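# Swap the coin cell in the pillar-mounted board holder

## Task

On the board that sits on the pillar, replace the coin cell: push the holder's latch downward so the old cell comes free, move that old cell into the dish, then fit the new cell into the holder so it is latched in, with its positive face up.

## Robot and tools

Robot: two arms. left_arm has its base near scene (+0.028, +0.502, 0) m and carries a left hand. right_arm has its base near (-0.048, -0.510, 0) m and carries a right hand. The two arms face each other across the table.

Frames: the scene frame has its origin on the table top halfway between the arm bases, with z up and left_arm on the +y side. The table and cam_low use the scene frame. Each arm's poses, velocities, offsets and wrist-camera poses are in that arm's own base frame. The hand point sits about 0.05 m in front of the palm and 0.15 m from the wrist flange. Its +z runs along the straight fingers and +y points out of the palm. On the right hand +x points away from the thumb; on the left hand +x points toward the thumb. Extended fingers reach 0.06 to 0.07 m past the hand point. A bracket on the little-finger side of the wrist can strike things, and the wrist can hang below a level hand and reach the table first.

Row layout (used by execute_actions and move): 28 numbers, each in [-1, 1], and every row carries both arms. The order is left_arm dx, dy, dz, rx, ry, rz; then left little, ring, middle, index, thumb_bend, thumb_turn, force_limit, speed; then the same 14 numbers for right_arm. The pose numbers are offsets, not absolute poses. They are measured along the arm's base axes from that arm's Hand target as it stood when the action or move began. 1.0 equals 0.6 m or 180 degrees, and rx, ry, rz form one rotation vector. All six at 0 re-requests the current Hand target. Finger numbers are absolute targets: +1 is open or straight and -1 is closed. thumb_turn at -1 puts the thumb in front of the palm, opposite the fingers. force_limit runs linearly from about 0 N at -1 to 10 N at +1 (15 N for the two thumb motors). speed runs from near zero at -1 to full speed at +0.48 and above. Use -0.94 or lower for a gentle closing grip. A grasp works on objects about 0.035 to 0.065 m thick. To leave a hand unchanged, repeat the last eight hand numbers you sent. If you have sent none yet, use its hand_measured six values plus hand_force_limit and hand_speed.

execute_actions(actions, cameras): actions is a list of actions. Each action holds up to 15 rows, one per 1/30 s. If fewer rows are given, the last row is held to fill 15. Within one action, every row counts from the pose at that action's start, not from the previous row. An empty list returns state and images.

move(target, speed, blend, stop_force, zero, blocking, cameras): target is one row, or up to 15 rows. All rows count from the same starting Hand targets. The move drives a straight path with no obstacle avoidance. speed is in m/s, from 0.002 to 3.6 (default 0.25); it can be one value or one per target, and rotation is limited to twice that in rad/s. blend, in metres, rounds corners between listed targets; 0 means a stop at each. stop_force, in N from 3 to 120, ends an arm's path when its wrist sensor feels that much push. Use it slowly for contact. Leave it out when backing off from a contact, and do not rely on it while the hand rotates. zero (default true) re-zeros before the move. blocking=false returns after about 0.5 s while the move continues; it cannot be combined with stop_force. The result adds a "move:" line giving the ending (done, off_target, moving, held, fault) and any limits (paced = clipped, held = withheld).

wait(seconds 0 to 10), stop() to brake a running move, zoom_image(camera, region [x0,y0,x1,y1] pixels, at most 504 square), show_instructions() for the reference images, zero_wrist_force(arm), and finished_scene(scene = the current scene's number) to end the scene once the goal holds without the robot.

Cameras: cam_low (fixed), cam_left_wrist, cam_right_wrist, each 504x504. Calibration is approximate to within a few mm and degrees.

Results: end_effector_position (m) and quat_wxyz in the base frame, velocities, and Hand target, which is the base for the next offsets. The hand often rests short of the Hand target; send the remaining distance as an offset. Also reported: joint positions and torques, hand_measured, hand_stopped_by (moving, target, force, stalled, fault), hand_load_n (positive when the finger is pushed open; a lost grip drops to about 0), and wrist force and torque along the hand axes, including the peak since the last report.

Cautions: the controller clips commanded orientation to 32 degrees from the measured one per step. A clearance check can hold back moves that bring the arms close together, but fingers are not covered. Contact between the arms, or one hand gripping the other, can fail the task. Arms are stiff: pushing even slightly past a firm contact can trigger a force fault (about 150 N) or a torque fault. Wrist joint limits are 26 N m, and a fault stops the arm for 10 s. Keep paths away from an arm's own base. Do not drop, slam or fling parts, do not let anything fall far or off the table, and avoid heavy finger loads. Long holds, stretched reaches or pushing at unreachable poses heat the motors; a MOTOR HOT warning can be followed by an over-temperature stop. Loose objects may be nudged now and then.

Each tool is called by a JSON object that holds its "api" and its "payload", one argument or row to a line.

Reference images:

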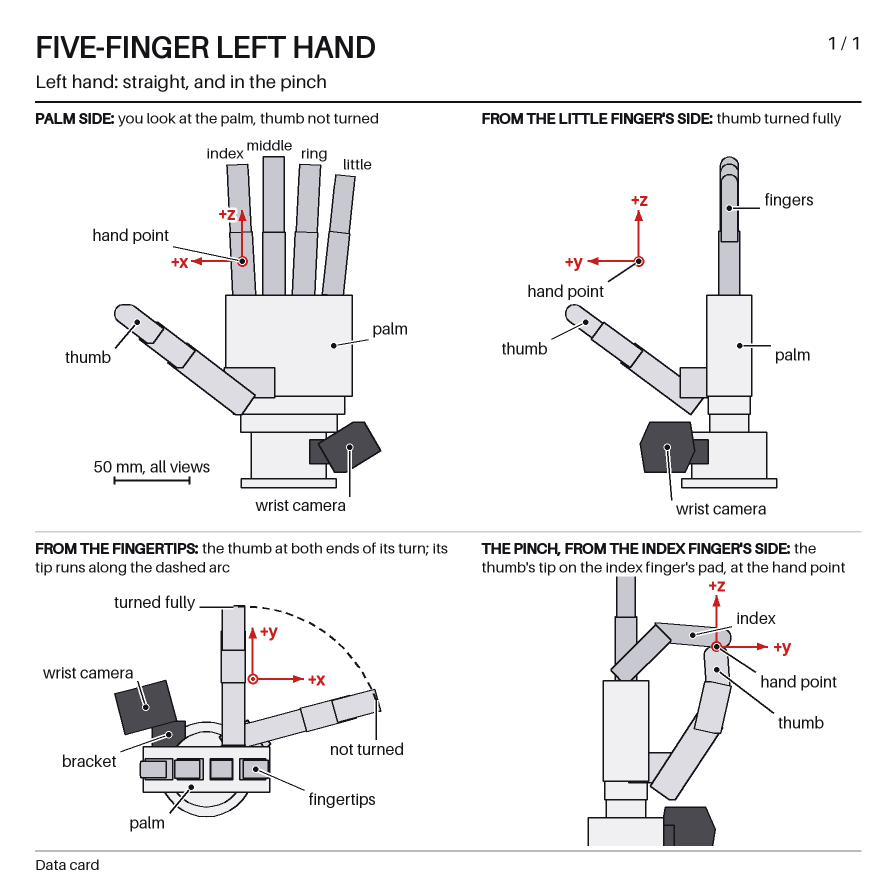

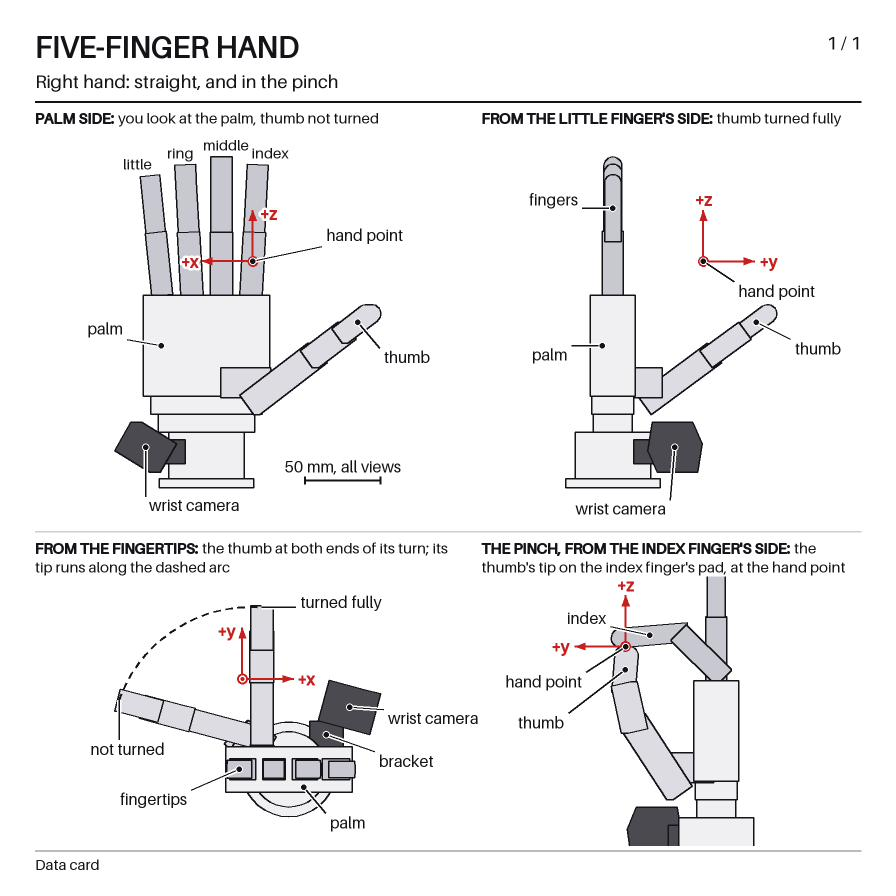

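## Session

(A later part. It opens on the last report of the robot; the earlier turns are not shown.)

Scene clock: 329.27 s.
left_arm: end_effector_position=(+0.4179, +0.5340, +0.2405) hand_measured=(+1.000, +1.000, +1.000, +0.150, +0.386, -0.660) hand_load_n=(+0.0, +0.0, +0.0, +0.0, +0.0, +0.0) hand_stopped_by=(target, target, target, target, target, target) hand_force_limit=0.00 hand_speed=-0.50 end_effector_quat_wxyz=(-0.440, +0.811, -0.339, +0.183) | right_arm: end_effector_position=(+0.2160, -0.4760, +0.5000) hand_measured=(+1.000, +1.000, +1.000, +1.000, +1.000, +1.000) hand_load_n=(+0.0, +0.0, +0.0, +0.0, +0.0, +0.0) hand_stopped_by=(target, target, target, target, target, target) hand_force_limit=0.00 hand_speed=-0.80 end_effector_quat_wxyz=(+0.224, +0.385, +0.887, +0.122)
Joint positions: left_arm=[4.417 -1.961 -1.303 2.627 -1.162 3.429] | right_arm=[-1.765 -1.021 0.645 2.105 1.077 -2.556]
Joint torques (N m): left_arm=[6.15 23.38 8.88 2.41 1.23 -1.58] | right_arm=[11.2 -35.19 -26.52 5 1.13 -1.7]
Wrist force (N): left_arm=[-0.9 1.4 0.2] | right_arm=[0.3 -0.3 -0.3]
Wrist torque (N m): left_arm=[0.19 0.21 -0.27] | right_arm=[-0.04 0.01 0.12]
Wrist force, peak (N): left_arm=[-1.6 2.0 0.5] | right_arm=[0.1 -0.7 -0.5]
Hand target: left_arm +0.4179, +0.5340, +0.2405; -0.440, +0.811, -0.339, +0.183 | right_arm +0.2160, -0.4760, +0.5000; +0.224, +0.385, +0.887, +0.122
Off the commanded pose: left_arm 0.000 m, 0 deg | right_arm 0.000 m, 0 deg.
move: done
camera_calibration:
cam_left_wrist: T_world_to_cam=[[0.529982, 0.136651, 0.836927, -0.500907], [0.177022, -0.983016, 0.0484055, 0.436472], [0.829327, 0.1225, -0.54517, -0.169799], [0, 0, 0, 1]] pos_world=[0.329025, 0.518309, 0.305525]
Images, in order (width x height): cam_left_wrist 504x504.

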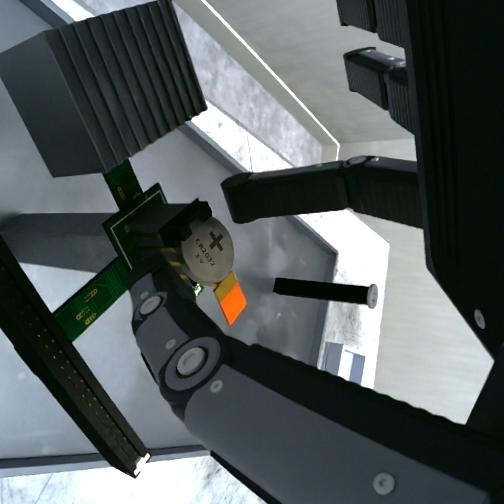

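{"api": "move", "payload": {
  "target": [0.0035,0.0035,0,0,0,0,1,1,1,0.15,0.385,-0.66,0,-0.5,0,0,0,0,0,0,1,1,1,1,1,1,0,-0.8],
  "speed": 0.02,
  "stop_force": 3
}}

{"api": "move", "payload": {
  "target": [0,0,0,0,0,0,1,1,1,-0.25,0.385,-0.66,-0.1,-0.9,0,0,0,0,0,0,1,1,1,1,1,1,0,-0.8],
  "cameras": ["cam_left_wrist"]
}}

{"api": "zoom_image", "payload": {
  "camera": "cam_left_wrist",
  "region": [120, 160, 280, 320]
}}

Scene clock: 349.07 s.
left_arm: end_effector_position=(+0.4200, +0.5361, +0.2405) hand_measured=(+1.000, +1.000, +1.000, +0.150, +0.386, -0.660) hand_load_n=(+0.0, +0.0, +0.0, +0.0, +0.0, +0.0) hand_stopped_by=(target, target, target, target, target, target) hand_force_limit=0.00 hand_speed=-0.50 end_effector_quat_wxyz=(-0.440, +0.811, -0.339, +0.183) | right_arm: end_effector_position=(+0.2160, -0.4760, +0.5000) hand_measured=(+1.000, +1.000, +1.000, +1.000, +1.000, +1.000) hand_load_n=(+0.0, +0.0, +0.0, +0.0, +0.0, +0.0) hand_stopped_by=(target, target, target, target, target, target) hand_force_limit=0.00 hand_speed=-0.80 end_effector_quat_wxyz=(+0.224, +0.385, +0.887, +0.122)
Joint positions: left_arm=[4.414 -1.968 -1.293 2.625 -1.164 3.427] | right_arm=[-1.765 -1.021 0.645 2.105 1.077 -2.556]
Joint torques (N m): left_arm=[-6.99 24.99 28.91 -2.98 -0.78 -2.46] | right_arm=[11.16 -35.65 -25.82 4.91 1.14 -1.63]
Wrist force (N): left_arm=[-1.0 1.8 0.0] | right_arm=[0.3 -0.6 -0.4]
Wrist torque (N m): left_arm=[0.26 0.23 -0.08] | right_arm=[-0.08 0.00 0.12]
Wrist force, peak (N): left_arm=[-1.3 2.0 0.4] | right_arm=[0.3 -0.6 -0.6]
Hand target: left_arm +0.4200, +0.5361, +0.2405; -0.440, +0.811, -0.339, +0.183 | right_arm +0.2160, -0.4760, +0.5000; +0.224, +0.385, +0.887, +0.122
Off the commanded pose: left_arm 0.000 m, 0 deg | right_arm 0.000 m, 0 deg.
move: done

Scene clock: 350.20 s.
left_arm: end_effector_position=(+0.4200, +0.5361, +0.2405) hand_measured=(+1.000, +1.000, +1.000, -0.090, +0.386, -0.660) hand_load_n=(+0.0, +0.0, +0.0, +7.5, +1.0, +0.0) hand_stopped_by=(target, target, target, force, target, target) hand_force_limit=-0.10 hand_speed=-0.90 end_effector_quat_wxyz=(-0.440, +0.811, -0.339, +0.183) | right_arm: end_effector_position=(+0.2160, -0.4760, +0.5000) hand_measured=(+1.000, +1.000, +1.000, +1.000, +1.000, +1.000) hand_load_n=(+0.0, +0.0, +0.0, +0.5, +0.0, +0.0) hand_stopped_by=(target, target, target, target, target, target) hand_force_limit=0.00 hand_speed=-0.80 end_effector_quat_wxyz=(+0.224, +0.385, +0.887, +0.122)
Joint positions: left_arm=[4.414 -1.968 -1.293 2.625 -1.164 3.427] | right_arm=[-1.765 -1.021 0.645 2.105 1.077 -2.556]
Joint torques (N m): left_arm=[-6.38 26.46 27.58 -2.87 -0.85 -1.98] | right_arm=[10.83 -35.72 -26.07 5 1.18 -1.56]
Wrist force (N): left_arm=[-0.5 -0.4 5.4] | right_arm=[0.4 -0.5 -0.6]
Wrist torque (N m): left_arm=[0.20 0.27 -0.08] | right_arm=[-0.06 0.01 0.12]
Wrist force, peak (N): left_arm=[-0.6 -1.0 5.8] | right_arm=[0.4 -0.5 -0.6]
Hand target: left_arm +0.4200, +0.5361, +0.2405; -0.440, +0.811, -0.339, +0.183 | right_arm +0.2160, -0.4760, +0.5000; +0.224, +0.385, +0.887, +0.122
Off the commanded pose: left_arm 0.000 m, 0 deg | right_arm 0.000 m, 0 deg.
move: done
camera_calibration:
cam_left_wrist: T_world_to_cam=[[0.529889, 0.136776, 0.836965, -0.502353], [0.177091, -0.982998, 0.0485234, 0.438096], [0.829371, 0.122507, -0.545101, -0.171838], [0, 0, 0, 1]] pos_world=[0.331126, 0.520408, 0.305525]
Images, in order (width x height): cam_left_wrist 504x504.

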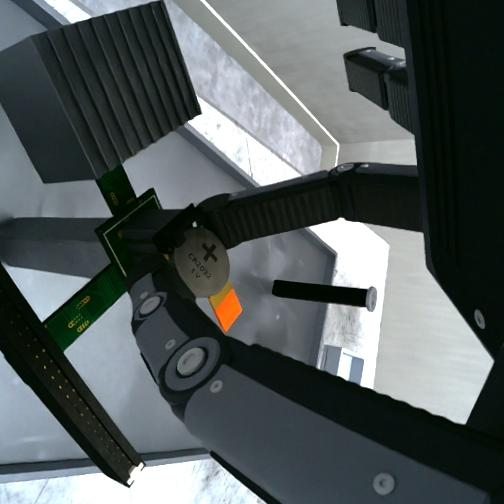

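Scaled by 3.150 from the camera's 504x504 image, which has a finer 720x720 frame.

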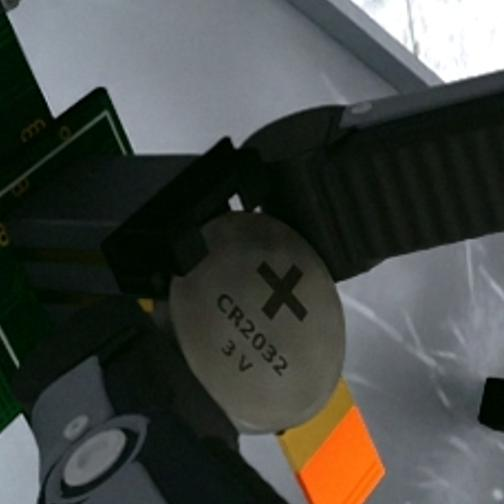

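{"api": "move", "payload": {
  "target": [
    [0.0058,-0.006,0.0017,0,0,0,1,1,1,-0.25,0.385,-0.66,-0.1,-0.9,0,0,0,0,0,0,1,1,1,1,1,1,0,-0.8],
    [0.0058,-0.006,0.1,0,0,0,1,1,1,-0.25,0.385,-0.66,-0.1,-0.9,0,0,0,0,0,0,1,1,1,1,1,1,0,-0.8]
  ],
  "speed": [0.02,0.1],
  "cameras": ["cam_left_wrist"]
}}

{"api": "zoom_image", "payload": {
  "camera": "cam_left_wrist",
  "region": [120, 160, 280, 320]
}}

{"api": "zoom_image", "payload": {
  "camera": "cam_left_wrist",
  "region": [220, 210, 360, 350]
}}

Scene clock: 365.57 s.
left_arm: end_effector_position=(+0.4235, +0.5325, +0.3005) hand_measured=(+1.000, +1.000, +1.000, -0.090, +0.386, -0.660) hand_load_n=(+0.0, +0.0, +0.0, +2.5, +2.0, +0.0) hand_stopped_by=(target, target, target, force, target, target) hand_force_limit=-0.10 hand_speed=-0.90 end_effector_quat_wxyz=(-0.440, +0.811, -0.339, +0.183) | right_arm: end_effector_position=(+0.2160, -0.4760, +0.5000) hand_measured=(+1.000, +1.000, +1.000, +1.000, +1.000, +1.000) hand_load_n=(+0.0, +0.0, +0.0, +0.0, +0.0, +0.0) hand_stopped_by=(target, target, target, target, target, target) hand_force_limit=0.00 hand_speed=-0.80 end_effector_quat_wxyz=(+0.224, +0.385, +0.887, +0.122)
Joint positions: left_arm=[4.405 -1.958 -1.154 2.478 -1.172 3.421] | right_arm=[-1.765 -1.021 0.645 2.105 1.077 -2.556]
Joint torques (N m): left_arm=[-7.12 24.42 28.87 -3.05 -0.95 2.73] | right_arm=[10.57 -35.39 -25.8 4.91 1.11 -1.6]
Wrist force (N): left_arm=[-0.8 1.9 0.4] | right_arm=[0.1 -0.4 -0.4]
Wrist torque (N m): left_arm=[0.25 0.22 -0.22] | right_arm=[-0.04 0.05 0.11]
Wrist force, peak (N): left_arm=[-0.3 -0.3 5.8] | right_arm=[0.0 -0.5 -0.8]
Hand target: left_arm +0.4235, +0.5325, +0.3005; -0.440, +0.811, -0.339, +0.183 | right_arm +0.2160, -0.4760, +0.5000; +0.224, +0.385, +0.887, +0.122
Off the commanded pose: left_arm 0.000 m, 0 deg | right_arm 0.000 m, 0 deg.
move: done
camera_calibration:
cam_left_wrist: T_world_to_cam=[[0.529903, 0.136694, 0.836969, -0.553897], [0.177046, -0.983009, 0.0484536, 0.431072], [0.829372, 0.122506, -0.545101, -0.141594], [0, 0, 0, 1]] pos_world=[0.334626, 0.516809, 0.365525]
Images, in order (width x height): cam_left_wrist 504x504.

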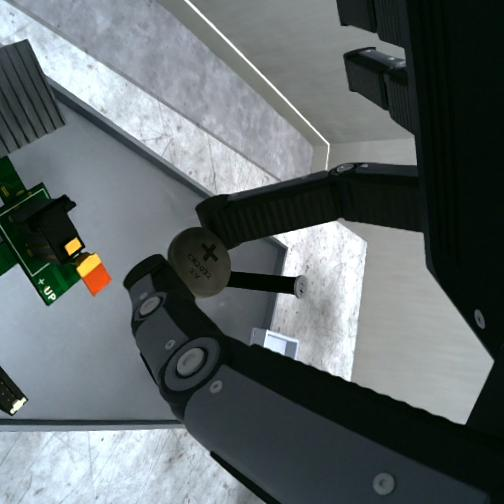

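Scaled by 3.150 from the camera's 504x504 image, which has a finer 720x720 frame.

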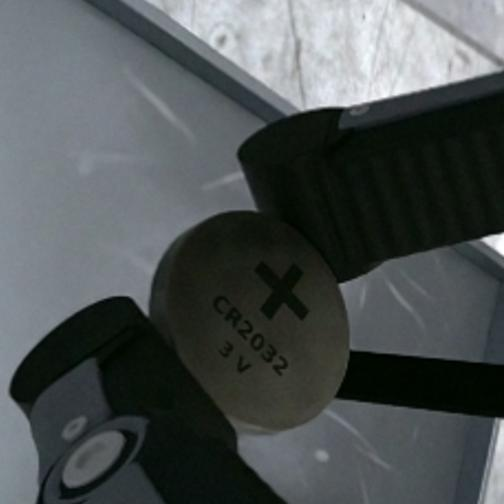

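Scaled by 3.600 from the camera's 504x504 image, which has a finer 720x720 frame.

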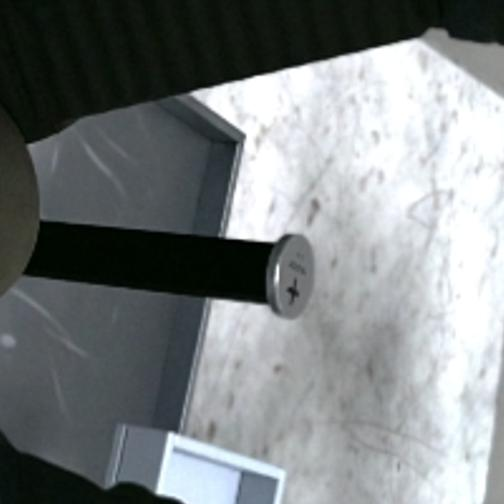

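{"api": "move", "payload": {
  "target": [0.3587,-0.1205,-0.0342,0,0,0,1,1,1,-0.25,0.385,-0.66,-0.1,-0.9,0,0,0,0,0,0,1,1,1,1,1,1,0,-0.8],
  "speed": 0.2,
  "cameras": ["cam_left_wrist", "cam_right_wrist"]
}}

{"api": "zoom_image", "payload": {
  "camera": "cam_left_wrist",
  "region": [80, 180, 330, 430]
}}

{"api": "zoom_image", "payload": {
  "camera": "cam_right_wrist",
  "region": [100, 50, 350, 300]
}}

Scene clock: 412.27 s.
left_arm: end_effector_position=(+0.6387, +0.4602, +0.2800) hand_measured=(+1.000, +1.000, +1.000, -0.090, +0.386, -0.660) hand_load_n=(-0.5, +0.0, +0.0, +2.0, +2.0, +0.0) hand_stopped_by=(target, target, target, force, target, target) hand_force_limit=-0.10 hand_speed=-0.90 end_effector_quat_wxyz=(-0.440, +0.811, -0.339, +0.183) | right_arm: end_effector_position=(+0.2160, -0.4760, +0.5000) hand_measured=(+1.000, +1.000, +1.000, +1.000, +1.000, +1.000) hand_load_n=(+0.0, +0.0, +0.0, +0.0, +0.0, +0.0) hand_stopped_by=(target, target, target, target, target, target) hand_force_limit=0.00 hand_speed=-0.80 end_effector_quat_wxyz=(+0.224, +0.385, +0.887, +0.122)
Joint positions: left_arm=[3.992 -2.225 -0.787 2.433 -1.513 3.18] | right_arm=[-1.765 -1.021 0.645 2.105 1.077 -2.556]
Joint torques (N m): left_arm=[-7.42 35.01 29.27 -2.66 -1.2 -2.46] | right_arm=[10.82 -35.76 -26.03 5.05 1.1 -1.65]
Wrist force (N): left_arm=[-0.8 1.9 0.0] | right_arm=[0.0 -0.4 -0.5]
Wrist torque (N m): left_arm=[0.27 0.16 -0.07] | right_arm=[-0.05 0.05 0.10]
Wrist force, peak (N): left_arm=[-2.1 2.2 -0.4] | right_arm=[0.0 -0.6 -0.7]
Hand target: left_arm +0.6387, +0.4602, +0.2800; -0.440, +0.811, -0.339, +0.183 | right_arm +0.2160, -0.4760, +0.5000; +0.224, +0.385, +0.887, +0.122
Off the commanded pose: left_arm 0.000 m, 0 deg | right_arm 0.000 m, 0 deg.
move: done
camera_calibration:
cam_left_wrist: T_world_to_cam=[[0.529903, 0.136694, 0.836969, -0.640891], [0.177046, -0.983009, 0.0484536, 0.322894], [0.829372, 0.122506, -0.545101, -0.322392], [0, 0, 0, 1]] pos_world=[0.549826, 0.444509, 0.345025]
cam_right_wrist: T_world_to_cam=[[0.517706, 0.797935, 0.308674, 0.126307], [0.368935, -0.533728, 0.760934, -0.716027], [0.771924, -0.28006, -0.570701, 0.0929798], [0, 0, 0, 1]] pos_world=[0.127004, -0.456909, 0.558926]
Images, in order (width x height): cam_left_wrist 504x504, cam_right_wrist 504x504.

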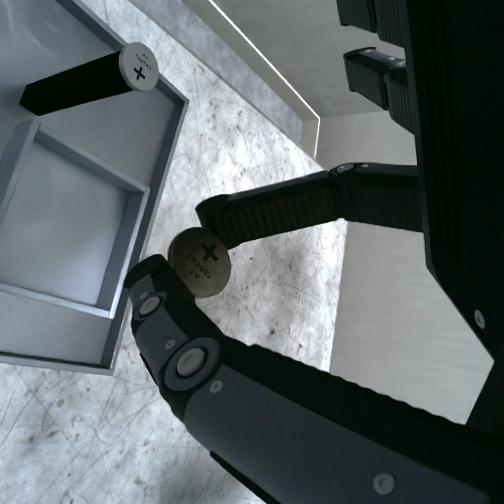

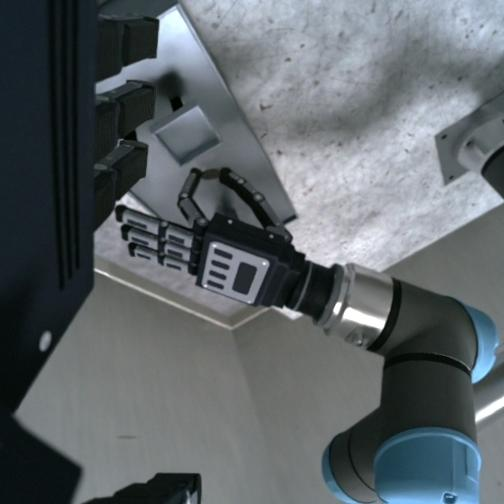

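Scaled by 2.016 from the camera's 504x504 image, which has a finer 720x720 frame.

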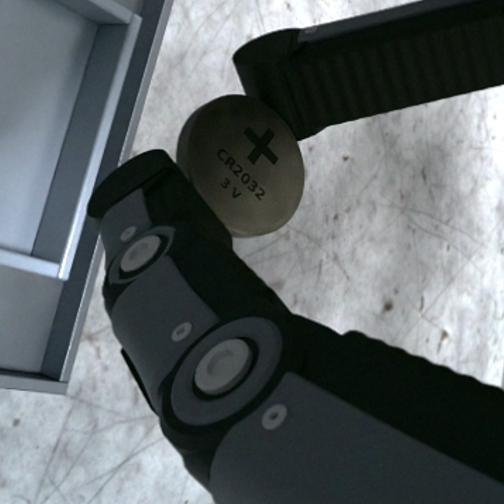

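Scaled by 2.016 from the camera's 504x504 image, which has a finer 720x720 frame.

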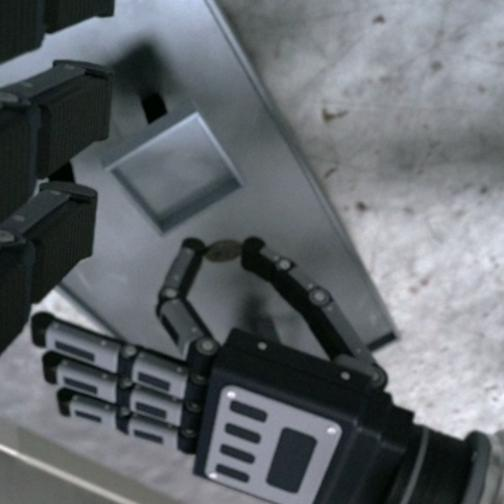

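{"api": "move", "payload": {
  "target": [0.0155,0.0178,-0.05,0,0,-0.0389,1,1,1,-0.25,0.385,-0.66,-0.1,-0.9,0,0,0,0,0,0,1,1,1,1,1,1,0,-0.8],
  "speed": 0.12
}}

{"api": "move", "payload": {
  "target": [0,0,-0.075,0,0,0,1,1,1,-0.25,0.385,-0.66,-0.1,-0.9,0,0,0,0,0,0,1,1,1,1,1,1,0,-0.8],
  "speed": 0.02,
  "stop_force": 3,
  "cameras": ["cam_left_wrist"]
}}

{"api": "zoom_image", "payload": {
  "camera": "cam_left_wrist",
  "region": [80, 140, 330, 390]
}}

Scene clock: 447.30 s.
left_arm: end_effector_position=(+0.6480, +0.4709, +0.2501) hand_measured=(+1.000, +1.000, +1.000, -0.090, +0.386, -0.660) hand_load_n=(+0.0, +0.0, +0.0, +2.5, +2.0, -0.5) hand_stopped_by=(target, target, target, force, target, target) hand_force_limit=-0.10 hand_speed=-0.90 end_effector_quat_wxyz=(-0.428, +0.789, -0.388, +0.210) | right_arm: end_effector_position=(+0.2160, -0.4760, +0.5000) hand_measured=(+1.000, +1.000, +1.000, +1.000, +1.000, +1.000) hand_load_n=(+0.0, +0.0, +0.0, +0.0, +0.0, +0.0) hand_stopped_by=(target, target, target, target, target, target) hand_force_limit=0.00 hand_speed=-0.80 end_effector_quat_wxyz=(+0.224, +0.385, +0.887, +0.122)
Joint positions: left_arm=[4.026 -2.272 -0.787 2.469 -1.382 3.267] | right_arm=[-1.765 -1.021 0.645 2.105 1.077 -2.556]
Joint torques (N m): left_arm=[7.94 36.76 30.02 1.67 1.85 2.57] | right_arm=[10.81 -35.7 -25.82 5.01 1.07 -1.6]
Wrist force (N): left_arm=[-0.9 2.2 0.2] | right_arm=[0.0 -0.3 -0.3]
Wrist torque (N m): left_arm=[0.29 0.20 -0.32] | right_arm=[-0.04 0.05 0.11]
Wrist force, peak (N): left_arm=[-1.0 2.5 0.1] | right_arm=[0.2 -0.7 -0.3]
Hand target: left_arm +0.6480, +0.4709, +0.2500; -0.428, +0.789, -0.388, +0.210 | right_arm +0.2160, -0.4760, +0.5000; +0.224, +0.385, +0.887, +0.122
Off the commanded pose: left_arm 0.000 m, 0 deg | right_arm 0.000 m, 0 deg.
move: done

Scene clock: 450.40 s.
left_arm: end_effector_position=(+0.6480, +0.4709, +0.2096) hand_measured=(+1.000, +1.000, +1.000, -0.090, +0.386, -0.660) hand_load_n=(+0.0, +0.0, +0.0, +2.0, +2.5, +0.0) hand_stopped_by=(target, target, target, force, target, target) hand_force_limit=-0.10 hand_speed=-0.90 end_effector_quat_wxyz=(-0.428, +0.789, -0.388, +0.210) | right_arm: end_effector_position=(+0.2160, -0.4760, +0.5000) hand_measured=(+1.000, +1.000, +1.000, +1.000, +1.000, +1.000) hand_load_n=(+0.0, +0.0, +0.0, +0.0, +0.0, +0.0) hand_stopped_by=(target, target, target, target, target, target) hand_force_limit=0.00 hand_speed=-0.80 end_effector_quat_wxyz=(+0.224, +0.385, +0.887, +0.122)
Joint positions: left_arm=[4.026 -2.268 -0.897 2.575 -1.382 3.267] | right_arm=[-1.765 -1.021 0.645 2.105 1.077 -2.556]
Joint torques (N m): left_arm=[6.31 47.64 28.99 -2.77 -1.1 2.27] | right_arm=[10.54 -36.06 -25.89 4.97 1.15 -1.62]
Wrist force (N): left_arm=[-1.3 -0.2 -1.2] | right_arm=[0.5 -0.4 -0.3]
Wrist torque (N m): left_arm=[0.26 0.19 -0.29] | right_arm=[-0.05 -0.02 0.13]
Wrist force, peak (N): left_arm=[-1.0 -13.4 -7.3] | right_arm=[0.2 -0.7 -0.5]
Hand target: left_arm +0.6480, +0.4709, +0.2097; -0.428, +0.789, -0.388, +0.210 (not the last commanded pose) | right_arm +0.2160, -0.4760, +0.5000; +0.224, +0.385, +0.887, +0.122
Off the commanded pose: left_arm 0.005 m, 0 deg | right_arm 0.000 m, 0 deg.
move: contact (left_arm)
camera_calibration:
cam_left_wrist: T_world_to_cam=[[0.542586, 0.0709606, 0.836997, -0.565579], [0.0558226, -0.997269, 0.0483612, 0.420365], [0.838143, 0.0204832, -0.545066, -0.327546], [0, 0, 0, 1]] pos_world=[0.55794, 0.46606, 0.274525]
Images, in order (width x height): cam_left_wrist 504x504.

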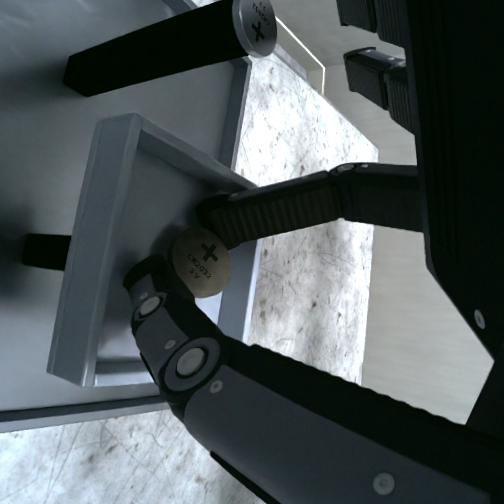

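Scaled by 2.016 from the camera's 504x504 image, which has a finer 720x720 frame.

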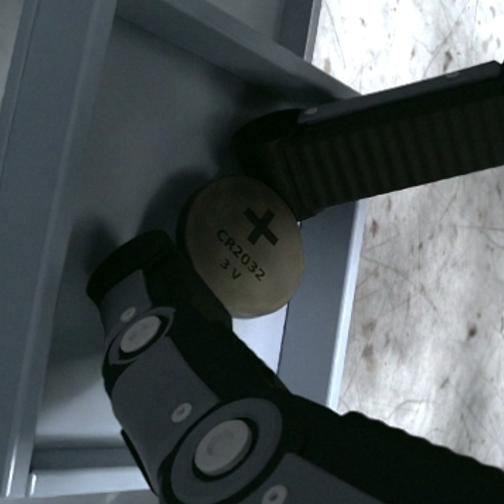

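{"api": "move", "payload": {
  "target": [0,0,0,0,0,0,1,1,1,0.1,0.385,-0.66,-0.1,-0.9,0,0,0,0,0,0,1,1,1,1,1,1,0,-0.8],
  "cameras": ["cam_left_wrist"]
}}

{"api": "zoom_image", "payload": {
  "camera": "cam_left_wrist",
  "region": [80, 140, 330, 390]
}}

Scene clock: 463.70 s.
left_arm: end_effector_position=(+0.6480, +0.4709, +0.2097) hand_measured=(+1.000, +1.000, +1.000, -0.050, +0.386, -0.660) hand_load_n=(-0.5, +0.0, +0.0, -14.5, +0.0, +0.0) hand_stopped_by=(target, target, target, moving, target, target) hand_force_limit=-0.10 hand_speed=-0.90 end_effector_quat_wxyz=(-0.428, +0.789, -0.388, +0.210) | right_arm: end_effector_position=(+0.2160, -0.4760, +0.5000) hand_measured=(+1.000, +1.000, +1.000, +1.000, +1.000, +1.000) hand_load_n=(+0.0, +0.0, +0.0, +0.0, +0.0, +0.0) hand_stopped_by=(target, target, target, target, target, target) hand_force_limit=0.00 hand_speed=-0.80 end_effector_quat_wxyz=(+0.224, +0.385, +0.887, +0.122)
Joint positions: left_arm=[4.026 -2.267 -0.897 2.575 -1.382 3.267] | right_arm=[-1.765 -1.021 0.645 2.105 1.077 -2.556]
Joint torques (N m): left_arm=[2.59 52.43 25.08 -1.47 -1.05 2.23] | right_arm=[10.78 -36.19 -25.57 4.92 1.02 -1.71]
Wrist force (N): left_arm=[-1.1 -2.6 -13.4] | right_arm=[0.3 -0.2 -0.4]
Wrist torque (N m): left_arm=[0.22 0.23 -0.28] | right_arm=[-0.02 0.01 0.13]
Wrist force, peak (N): left_arm=[-1.1 -2.6 -13.4] | right_arm=[0.2 -0.5 -0.7]
Hand target: left_arm +0.6480, +0.4709, +0.2097; -0.428, +0.789, -0.388, +0.210 | right_arm +0.2160, -0.4760, +0.5000; +0.224, +0.385, +0.887, +0.122
Off the commanded pose: left_arm 0.000 m, 0 deg | right_arm 0.000 m, 0 deg.
move: done
camera_calibration:
cam_left_wrist: T_world_to_cam=[[0.542515, 0.070869, 0.837052, -0.565541], [0.0558527, -0.997273, 0.0482346, 0.420387], [0.838188, 0.0205836, -0.544994, -0.3275], [0, 0, 0, 1]] pos_world=[0.557841, 0.466061, 0.274625]
Images, in order (width x height): cam_left_wrist 504x504.

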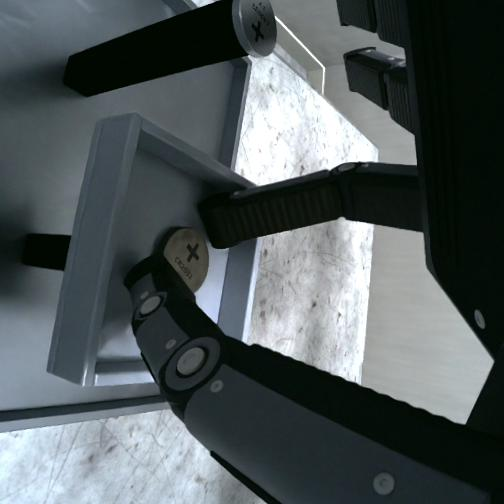

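Scaled by 2.016 from the camera's 504x504 image, which has a finer 720x720 frame.

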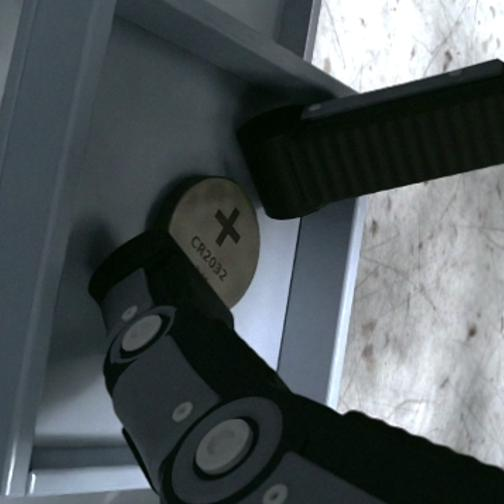

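{"api": "move", "payload": {
  "target": [
    [-0.0053,-0.004,0,0,0,0,1,1,1,0.1,0.385,-0.66,-0.1,-0.9,0,0,0,0,0,0,1,1,1,1,1,1,0,-0.8],
    [-0.0053,-0.004,0.11,0,0,0,1,1,1,0.1,0.385,-0.66,-0.1,-0.9,0,0,0,0,0,0,1,1,1,1,1,1,0,-0.8]
  ],
  "speed": [0.02,0.1],
  "cameras": ["cam_left_wrist"]
}}

{"api": "zoom_image", "payload": {
  "camera": "cam_left_wrist",
  "region": [0, 60, 200, 260]
}}

Scene clock: 473.97 s.
left_arm: end_effector_position=(+0.6448, +0.4685, +0.2756) hand_measured=(+1.000, +1.000, +1.000, -0.050, +0.386, -0.660) hand_load_n=(+0.0, +0.0, +0.0, +0.0, +0.0, +0.0) hand_stopped_by=(target, target, target, stalled, target, target) hand_force_limit=-0.10 hand_speed=-0.90 end_effector_quat_wxyz=(-0.428, +0.789, -0.388, +0.210) | right_arm: end_effector_position=(+0.2160, -0.4760, +0.5000) hand_measured=(+1.000, +1.000, +1.000, +1.000, +1.000, +1.000) hand_load_n=(+0.0, +0.0, +0.0, +0.0, +0.0, +0.0) hand_stopped_by=(target, target, target, target, target, target) hand_force_limit=0.00 hand_speed=-0.80 end_effector_quat_wxyz=(+0.224, +0.385, +0.887, +0.122)
Joint positions: left_arm=[4.028 -2.268 -0.728 2.407 -1.381 3.268] | right_arm=[-1.765 -1.021 0.645 2.105 1.077 -2.556]
Joint torques (N m): left_arm=[-2.21 36.17 29.09 -2.75 -0.99 2.62] | right_arm=[10.87 -36.84 -25.89 5 1.11 -1.56]
Wrist force (N): left_arm=[-0.6 2.9 0.2] | right_arm=[0.2 -0.1 -0.5]
Wrist torque (N m): left_arm=[0.39 0.15 -0.31] | right_arm=[0.01 0.02 0.13]
Wrist force, peak (N): left_arm=[-0.9 -21.7 1.7] | right_arm=[0.5 -0.5 -0.5]
Hand target: left_arm +0.6448, +0.4685, +0.2757; -0.428, +0.789, -0.388, +0.210 | right_arm +0.2160, -0.4760, +0.5000; +0.224, +0.385, +0.887, +0.122
Off the commanded pose: left_arm 0.000 m, 0 deg | right_arm 0.000 m, 0 deg.
move: done
camera_calibration:
cam_left_wrist: T_world_to_cam=[[0.54251, 0.0709594, 0.837047, -0.618842], [0.055902, -0.997267, 0.0483103, 0.415037], [0.838187, 0.0205838, -0.544994, -0.288854], [0, 0, 0, 1]] pos_world=[0.554641, 0.463761, 0.340525]
Images, in order (width x height): cam_left_wrist 504x504.

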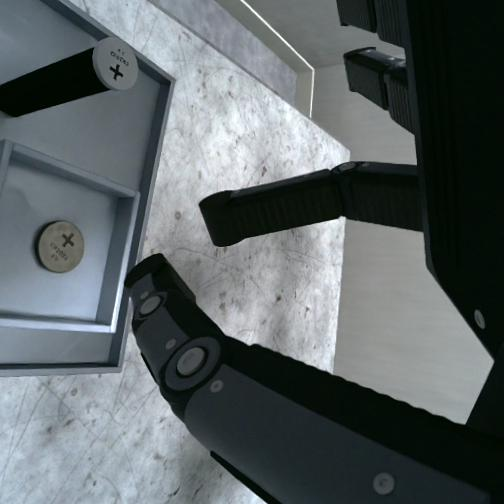

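Scaled by 2.520 from the camera's 504x504 image, which has a finer 720x720 frame.

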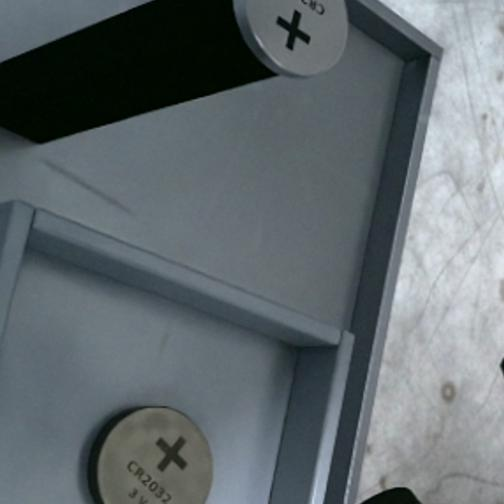

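{"api": "move", "payload": {
  "target": [0.0035,0.1163,-0.0428,0,0,0.0389,1,1,1,0.15,0.385,-0.66,-0.1,-0.6,0,0,0,0,0,0,1,1,1,1,1,1,0,-0.8],
  "speed": 0.15,
  "cameras": ["cam_left_wrist"]
}}

{"api": "zoom_image", "payload": {
  "camera": "cam_left_wrist",
  "region": [80, 160, 280, 360]
}}

Scene clock: 528.73 s.
left_arm: end_effector_position=(+0.6469, +0.5383, +0.2500) hand_measured=(+1.000, +1.000, +1.000, +0.150, +0.386, -0.660) hand_load_n=(+0.0, +0.0, +0.0, +0.0, +0.0, +0.0) hand_stopped_by=(target, target, target, target, target, target) hand_force_limit=-0.10 hand_speed=-0.60 end_effector_quat_wxyz=(-0.440, +0.811, -0.339, +0.183) | right_arm: end_effector_position=(+0.2160, -0.4760, +0.5000) hand_measured=(+1.000, +1.000, +1.000, +1.000, +1.000, +1.000) hand_load_n=(+0.0, +0.0, +0.0, +0.0, +0.0, +0.0) hand_stopped_by=(target, target, target, target, target, target) hand_force_limit=0.00 hand_speed=-0.80 end_effector_quat_wxyz=(+0.224, +0.385, +0.887, +0.122)
Joint positions: left_arm=[4.061 -2.422 -0.52 2.361 -1.455 3.219] | right_arm=[-1.765 -1.021 0.645 2.105 1.077 -2.556]
Joint torques (N m): left_arm=[8.81 41.32 28.31 -2.65 -1.27 -2.41] | right_arm=[10.71 -36.3 -25.7 4.97 1.06 -1.55]
Wrist force (N): left_arm=[-0.7 2.7 0.7] | right_arm=[-0.1 -0.5 -0.2]
Wrist torque (N m): left_arm=[0.33 0.17 -0.11] | right_arm=[-0.07 0.06 0.09]
Wrist force, peak (N): left_arm=[-1.6 3.1 1.0] | right_arm=[-0.1 -0.7 -0.6]
Hand target: left_arm +0.6469, +0.5383, +0.2500; -0.440, +0.811, -0.339, +0.183 | right_arm +0.2160, -0.4760, +0.5000; +0.224, +0.385, +0.887, +0.122
Off the commanded pose: left_arm 0.000 m, 0 deg | right_arm 0.000 m, 0 deg.
move: done
camera_calibration:
cam_left_wrist: T_world_to_cam=[[0.529801, 0.136542, 0.837058, -0.630598], [0.177037, -0.983018, 0.0482989, 0.399634], [0.829439, 0.122602, -0.544977, -0.355282], [0, 0, 0, 1]] pos_world=[0.558026, 0.522509, 0.314925]
Images, in order (width x height): cam_left_wrist 504x504.

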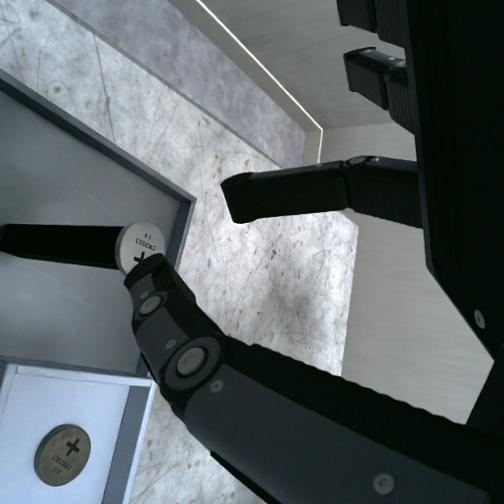

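Scaled by 2.520 from the camera's 504x504 image, which has a finer 720x720 frame.

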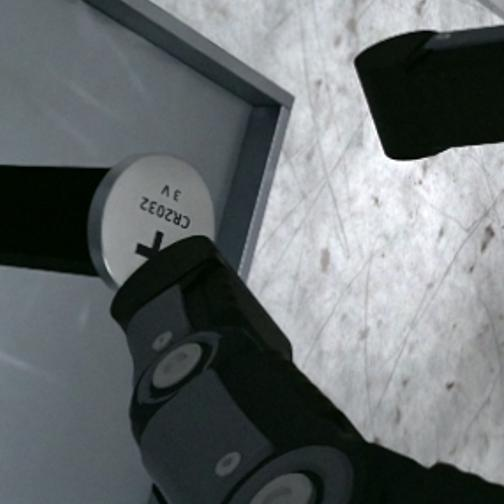

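{"api": "move", "payload": {
  "target": [
    [0.0053,-0.0025,-0.02,0,0,0,1,1,1,0.15,0.385,-0.66,-0.1,-0.6,0,0,0,0,0,0,1,1,1,1,1,1,0,-0.8],
    [0.0053,-0.0025,-0.052,0,0,0,1,1,1,0.15,0.385,-0.66,-0.1,-0.6,0,0,0,0,0,0,1,1,1,1,1,1,0,-0.8]
  ],
  "speed": [0.03,0.02],
  "stop_force": 3,
  "cameras": ["cam_left_wrist"]
}}

{"api": "zoom_image", "payload": {
  "camera": "cam_left_wrist",
  "region": [120, 160, 280, 320]
}}

Scene clock: 555.80 s.
left_arm: end_effector_position=(+0.6501, +0.5368, +0.2188) hand_measured=(+1.000, +1.000, +1.000, +0.150, +0.386, -0.660) hand_load_n=(+0.0, +0.0, +0.0, +0.0, -0.5, +0.0) hand_stopped_by=(target, target, target, target, target, target) hand_force_limit=-0.10 hand_speed=-0.60 end_effector_quat_wxyz=(-0.440, +0.811, -0.339, +0.183) | right_arm: end_effector_position=(+0.2160, -0.4760, +0.5000) hand_measured=(+1.000, +1.000, +1.000, +1.000, +1.000, +1.000) hand_load_n=(+0.0, +0.0, +0.0, +0.0, +0.0, +0.0) hand_stopped_by=(target, target, target, target, target, target) hand_force_limit=0.00 hand_speed=-0.80 end_effector_quat_wxyz=(+0.224, +0.385, +0.887, +0.122)
Joint positions: left_arm=[4.056 -2.408 -0.627 2.453 -1.459 3.216] | right_arm=[-1.765 -1.021 0.645 2.105 1.077 -2.556]
Joint torques (N m): left_arm=[-5.81 69.97 9.87 2.49 0.1 -2.52] | right_arm=[10.82 -36.27 -25.9 5.01 1.12 -1.6]
Wrist force (N): left_arm=[-1.0 2.7 0.2] | right_arm=[0.1 -0.1 -0.3]
Wrist torque (N m): left_arm=[0.36 0.22 -0.13] | right_arm=[-0.02 0.04 0.12]
Wrist force, peak (N): left_arm=[-1.0 3.4 0.4] | right_arm=[0.4 -0.6 -0.4]
Hand target: left_arm +0.6501, +0.5368, +0.2188; -0.440, +0.811, -0.339, +0.183 | right_arm +0.2160, -0.4760, +0.5000; +0.224, +0.385, +0.887, +0.122
Off the commanded pose: left_arm 0.000 m, 0 deg | right_arm 0.000 m, 0 deg.
move: done
camera_calibration:
cam_left_wrist: T_world_to_cam=[[0.529836, 0.136601, 0.837027, -0.606014], [0.177079, -0.983009, 0.0483337, 0.399062], [0.829407, 0.122611, -0.545023, -0.37473], [0, 0, 0, 1]] pos_world=[0.561226, 0.521009, 0.283725]
Images, in order (width x height): cam_left_wrist 504x504.

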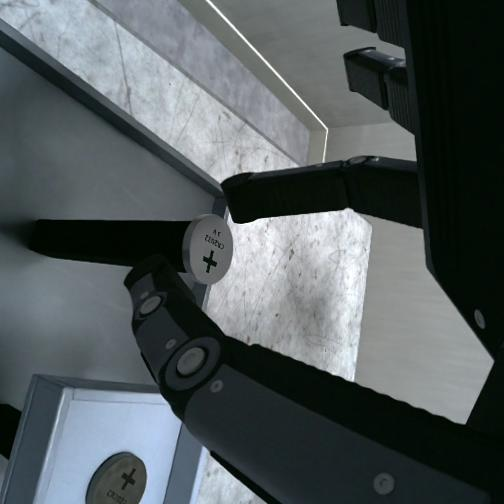

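Scaled by 3.150 from the camera's 504x504 image, which has a finer 720x720 frame.

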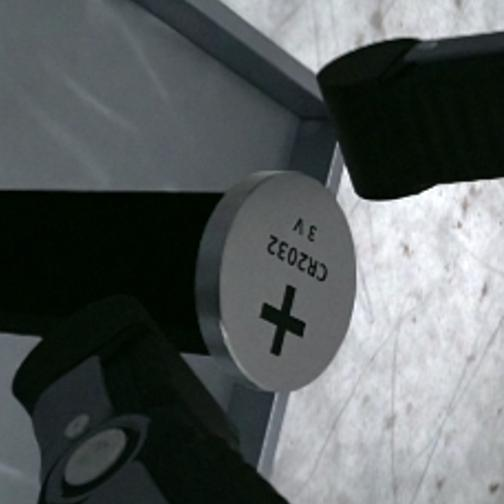

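{"api": "move", "payload": {
  "target": [0.003,0.003,0,0,0,0,1,1,1,0.15,0.385,-0.66,-0.1,-0.6,0,0,0,0,0,0,1,1,1,1,1,1,0,-0.8],
  "speed": 0.02,
  "stop_force": 3
}}

{"api": "move", "payload": {
  "target": [0,0,0,0,0,0,1,1,1,-0.25,0.385,-0.66,-0.1,-0.9,0,0,0,0,0,0,1,1,1,1,1,1,0,-0.8]
}}

{"api": "move", "payload": {
  "target": [0,0,0,0,0,0,1,1,1,-0.27,0.385,-0.66,0,-0.95,0,0,0,0,0,0,1,1,1,1,1,1,0,-0.8],
  "cameras": ["cam_left_wrist"]
}}

{"api": "zoom_image", "payload": {
  "camera": "cam_left_wrist",
  "region": [120, 160, 280, 320]
}}

Scene clock: 573.57 s.
left_arm: end_effector_position=(+0.6519, +0.5386, +0.2188) hand_measured=(+1.000, +1.000, +1.000, +0.150, +0.386, -0.660) hand_load_n=(-0.5, +0.0, +0.0, +0.0, +0.0, +0.0) hand_stopped_by=(target, target, target, target, target, target) hand_force_limit=-0.10 hand_speed=-0.60 end_effector_quat_wxyz=(-0.440, +0.811, -0.339, +0.183) | right_arm: end_effector_position=(+0.2160, -0.4760, +0.5000) hand_measured=(+1.000, +1.000, +1.000, +1.000, +1.000, +1.000) hand_load_n=(+0.0, +0.0, +0.0, +0.5, +0.0, +0.0) hand_stopped_by=(target, target, target, target, target, target) hand_force_limit=0.00 hand_speed=-0.80 end_effector_quat_wxyz=(+0.224, +0.385, +0.887, +0.122)
Joint positions: left_arm=[4.055 -2.418 -0.608 2.445 -1.46 3.215] | right_arm=[-1.765 -1.021 0.645 2.105 1.077 -2.556]
Joint torques (N m): left_arm=[-7.61 42.21 28.93 -2.79 -1.2 -2.47] | right_arm=[10.52 -36.76 -25.75 5.01 0.98 -1.52]
Wrist force (N): left_arm=[-1.2 2.8 0.1] | right_arm=[0.2 -0.2 -0.2]
Wrist torque (N m): left_arm=[0.38 0.25 -0.14] | right_arm=[-0.04 0.01 0.13]
Wrist force, peak (N): left_arm=[-1.0 3.4 0.3] | right_arm=[0.2 -0.8 -0.2]
Hand target: left_arm +0.6519, +0.5386, +0.2188; -0.440, +0.811, -0.339, +0.183 | right_arm +0.2160, -0.4760, +0.5000; +0.224, +0.385, +0.887, +0.122
Off the commanded pose: left_arm 0.000 m, 0 deg | right_arm 0.000 m, 0 deg.
move: done

Scene clock: 574.67 s.
left_arm: end_effector_position=(+0.6519, +0.5386, +0.2188) hand_measured=(+1.000, +1.000, +1.000, -0.080, +0.386, -0.660) hand_load_n=(+0.0, -0.5, +0.0, +5.0, +0.0, +0.0) hand_stopped_by=(target, target, target, force, target, target) hand_force_limit=-0.10 hand_speed=-0.90 end_effector_quat_wxyz=(-0.440, +0.811, -0.339, +0.183) | right_arm: end_effector_position=(+0.2160, -0.4760, +0.5000) hand_measured=(+1.000, +1.000, +1.000, +1.000, +1.000, +1.000) hand_load_n=(+0.0, +0.0, +0.0, +0.0, +0.0, +0.5) hand_stopped_by=(target, target, target, target, target, target) hand_force_limit=0.00 hand_speed=-0.80 end_effector_quat_wxyz=(+0.224, +0.385, +0.887, +0.122)
Joint positions: left_arm=[4.055 -2.418 -0.608 2.445 -1.46 3.215] | right_arm=[-1.765 -1.021 0.645 2.105 1.077 -2.556]
Joint torques (N m): left_arm=[-7.86 42.6 29.36 -2.55 -0.93 -2.22] | right_arm=[10.64 -36.13 -25.89 5.04 0.98 -1.52]
Wrist force (N): left_arm=[-0.7 0.7 4.1] | right_arm=[0.0 -0.5 -0.3]
Wrist torque (N m): left_arm=[0.32 0.21 -0.11] | right_arm=[-0.06 0.05 0.11]
Wrist force, peak (N): left_arm=[-0.7 0.3 4.4] | right_arm=[0.0 -0.5 -0.5]
Hand target: left_arm +0.6519, +0.5386, +0.2188; -0.440, +0.811, -0.339, +0.183 | right_arm +0.2160, -0.4760, +0.5000; +0.224, +0.385, +0.887, +0.122
Off the commanded pose: left_arm 0.000 m, 0 deg | right_arm 0.000 m, 0 deg.
move: done

Scene clock: 575.17 s.
left_arm: end_effector_position=(+0.6519, +0.5386, +0.2188) hand_measured=(+1.000, +1.000, +1.000, -0.080, +0.386, -0.660) hand_load_n=(+0.0, +0.0, +0.0, +5.0, -0.5, +0.0) hand_stopped_by=(target, target, target, force, target, target) hand_force_limit=0.00 hand_speed=-0.95 end_effector_quat_wxyz=(-0.440, +0.811, -0.339, +0.183) | right_arm: end_effector_position=(+0.2160, -0.4760, +0.5000) hand_measured=(+1.000, +1.000, +1.000, +1.000, +1.000, +1.000) hand_load_n=(+0.0, +0.0, +0.0, +0.0, +0.0, +0.5) hand_stopped_by=(target, target, target, target, target, target) hand_force_limit=0.00 hand_speed=-0.80 end_effector_quat_wxyz=(+0.224, +0.385, +0.887, +0.122)
Joint positions: left_arm=[4.055 -2.418 -0.608 2.445 -1.46 3.215] | right_arm=[-1.765 -1.021 0.645 2.105 1.077 -2.556]
Joint torques (N m): left_arm=[-7.91 46.16 27.66 -2.28 -0.73 -2.23] | right_arm=[10.99 -36.71 -25.54 5.02 1.02 -1.56]
Wrist force (N): left_arm=[-0.9 0.9 4.1] | right_arm=[0.1 0.0 -0.1]
Wrist torque (N m): left_arm=[0.34 0.23 -0.13] | right_arm=[-0.02 0.03 0.12]
Wrist force, peak (N): left_arm=[-0.5 0.8 4.3] | right_arm=[0.6 -0.3 -0.5]
Hand target: left_arm +0.6519, +0.5386, +0.2188; -0.440, +0.811, -0.339, +0.183 | right_arm +0.2160, -0.4760, +0.5000; +0.224, +0.385, +0.887, +0.122
Off the commanded pose: left_arm 0.000 m, 0 deg | right_arm 0.000 m, 0 deg.
move: done
camera_calibration:
cam_left_wrist: T_world_to_cam=[[0.529857, 0.13655, 0.837022, -0.607197], [0.176969, -0.983028, 0.048343, 0.400582], [0.829418, 0.122512, -0.545029, -0.376396], [0, 0, 0, 1]] pos_world=[0.563026, 0.522809, 0.283725]
Images, in order (width x height): cam_left_wrist 504x504.

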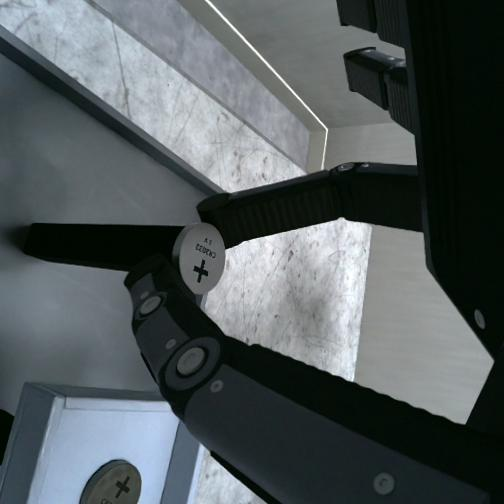

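Scaled by 3.150 from the camera's 504x504 image, which has a finer 720x720 frame.

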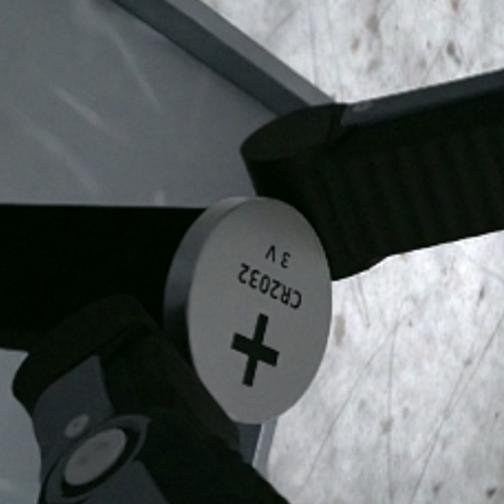

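{"api": "move", "payload": {
  "target": [0.0013,0.0013,0,0,0,0,1,1,1,-0.27,0.385,-0.66,0,-0.95,0,0,0,0,0,0,1,1,1,1,1,1,0,-0.8],
  "speed": 0.005
}}

{"api": "move", "payload": {
  "target": [0,0,0,0,0,0,1,1,1,-0.29,0.385,-0.66,0,-0.95,0,0,0,0,0,0,1,1,1,1,1,1,0,-0.8],
  "cameras": ["cam_left_wrist"]
}}

{"api": "zoom_image", "payload": {
  "camera": "cam_left_wrist",
  "region": [120, 160, 280, 320]
}}

Scene clock: 596.67 s.
left_arm: end_effector_position=(+0.6527, +0.5393, +0.2188) hand_measured=(+1.000, +1.000, +1.000, -0.082, +0.386, -0.660) hand_load_n=(-0.5, +0.0, +0.0, +1.0, +0.0, +0.0) hand_stopped_by=(target, target, target, force, target, target) hand_force_limit=0.00 hand_speed=-0.95 end_effector_quat_wxyz=(-0.440, +0.811, -0.339, +0.183) | right_arm: end_effector_position=(+0.2160, -0.4760, +0.5000) hand_measured=(+1.000, +1.000, +1.000, +1.000, +1.000, +1.000) hand_load_n=(+0.0, +0.5, +0.0, +0.0, +0.0, +0.0) hand_stopped_by=(target, target, target, target, target, target) hand_force_limit=0.00 hand_speed=-0.80 end_effector_quat_wxyz=(+0.224, +0.385, +0.887, +0.122)
Joint positions: left_arm=[4.055 -2.423 -0.599 2.441 -1.46 3.215] | right_arm=[-1.765 -1.021 0.645 2.105 1.077 -2.556]
Joint torques (N m): left_arm=[-7.53 42.16 28.22 -2.64 -1.06 -2.69] | right_arm=[10.22 -36.86 -25.72 4.92 0.92 -1.57]
Wrist force (N): left_arm=[-1.0 2.8 0.6] | right_arm=[0.2 -0.3 -0.2]
Wrist torque (N m): left_arm=[0.39 0.24 -0.13] | right_arm=[-0.06 0.01 0.12]
Wrist force, peak (N): left_arm=[-0.5 1.2 4.3] | right_arm=[0.1 -0.7 -0.3]
Hand target: left_arm +0.6527, +0.5393, +0.2188; -0.440, +0.811, -0.339, +0.183 | right_arm +0.2160, -0.4760, +0.5000; +0.224, +0.385, +0.887, +0.122
Off the commanded pose: left_arm 0.000 m, 0 deg | right_arm 0.000 m, 0 deg.
move: done

Scene clock: 597.17 s.
left_arm: end_effector_position=(+0.6527, +0.5393, +0.2188) hand_measured=(+1.000, +1.000, +1.000, -0.094, +0.386, -0.660) hand_load_n=(+0.0, +0.0, +0.0, +5.0, +1.5, +0.0) hand_stopped_by=(target, target, target, force, target, target) hand_force_limit=0.00 hand_speed=-0.95 end_effector_quat_wxyz=(-0.440, +0.811, -0.339, +0.183) | right_arm: end_effector_position=(+0.2160, -0.4760, +0.5000) hand_measured=(+1.000, +1.000, +1.000, +1.000, +1.000, +1.000) hand_load_n=(+0.0, +0.0, +0.0, +0.0, +0.0, +0.5) hand_stopped_by=(target, target, target, target, target, target) hand_force_limit=0.00 hand_speed=-0.80 end_effector_quat_wxyz=(+0.224, +0.385, +0.887, +0.122)
Joint positions: left_arm=[4.055 -2.423 -0.599 2.441 -1.46 3.215] | right_arm=[-1.765 -1.021 0.645 2.105 1.077 -2.556]
Joint torques (N m): left_arm=[-7.81 41.68 28.82 -2.91 -1 -2.25] | right_arm=[10.39 -36.61 -25.69 4.96 1.11 -1.52]
Wrist force (N): left_arm=[-0.9 1.2 2.5] | right_arm=[0.2 -0.4 0.0]
Wrist torque (N m): left_arm=[0.29 0.23 -0.11] | right_arm=[-0.07 0.02 0.11]
Wrist force, peak (N): left_arm=[-0.7 1.3 2.7] | right_arm=[0.1 -0.3 -0.7]
Hand target: left_arm +0.6527, +0.5393, +0.2188; -0.440, +0.811, -0.339, +0.183 | right_arm +0.2160, -0.4760, +0.5000; +0.224, +0.385, +0.887, +0.122
Off the commanded pose: left_arm 0.000 m, 0 deg | right_arm 0.000 m, 0 deg.
move: done
camera_calibration:
cam_left_wrist: T_world_to_cam=[[0.529845, 0.136548, 0.83703, -0.607725], [0.177051, -0.983016, 0.0482892, 0.40119], [0.829408, 0.122611, -0.545023, -0.377205], [0, 0, 0, 1]] pos_world=[0.563826, 0.523609, 0.283725]
Images, in order (width x height): cam_left_wrist 504x504.

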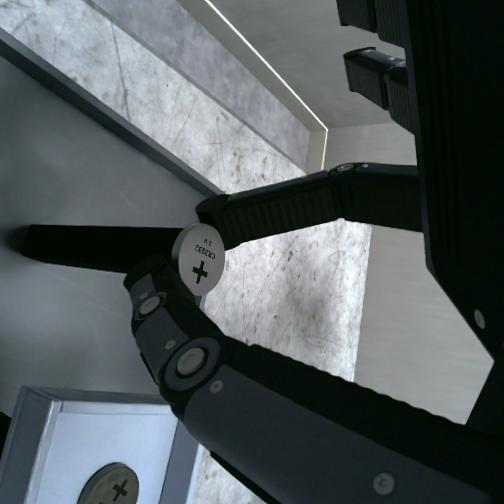

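Scaled by 3.150 from the camera's 504x504 image, which has a finer 720x720 frame.

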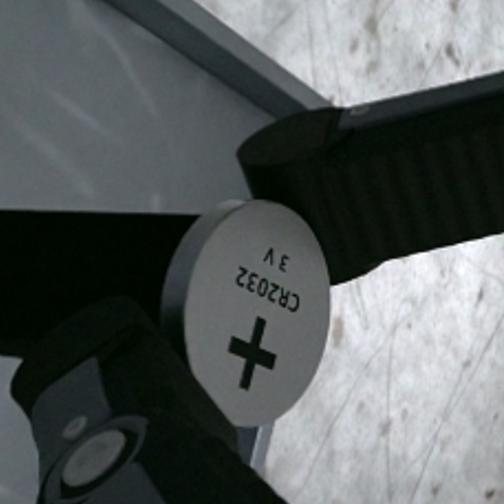

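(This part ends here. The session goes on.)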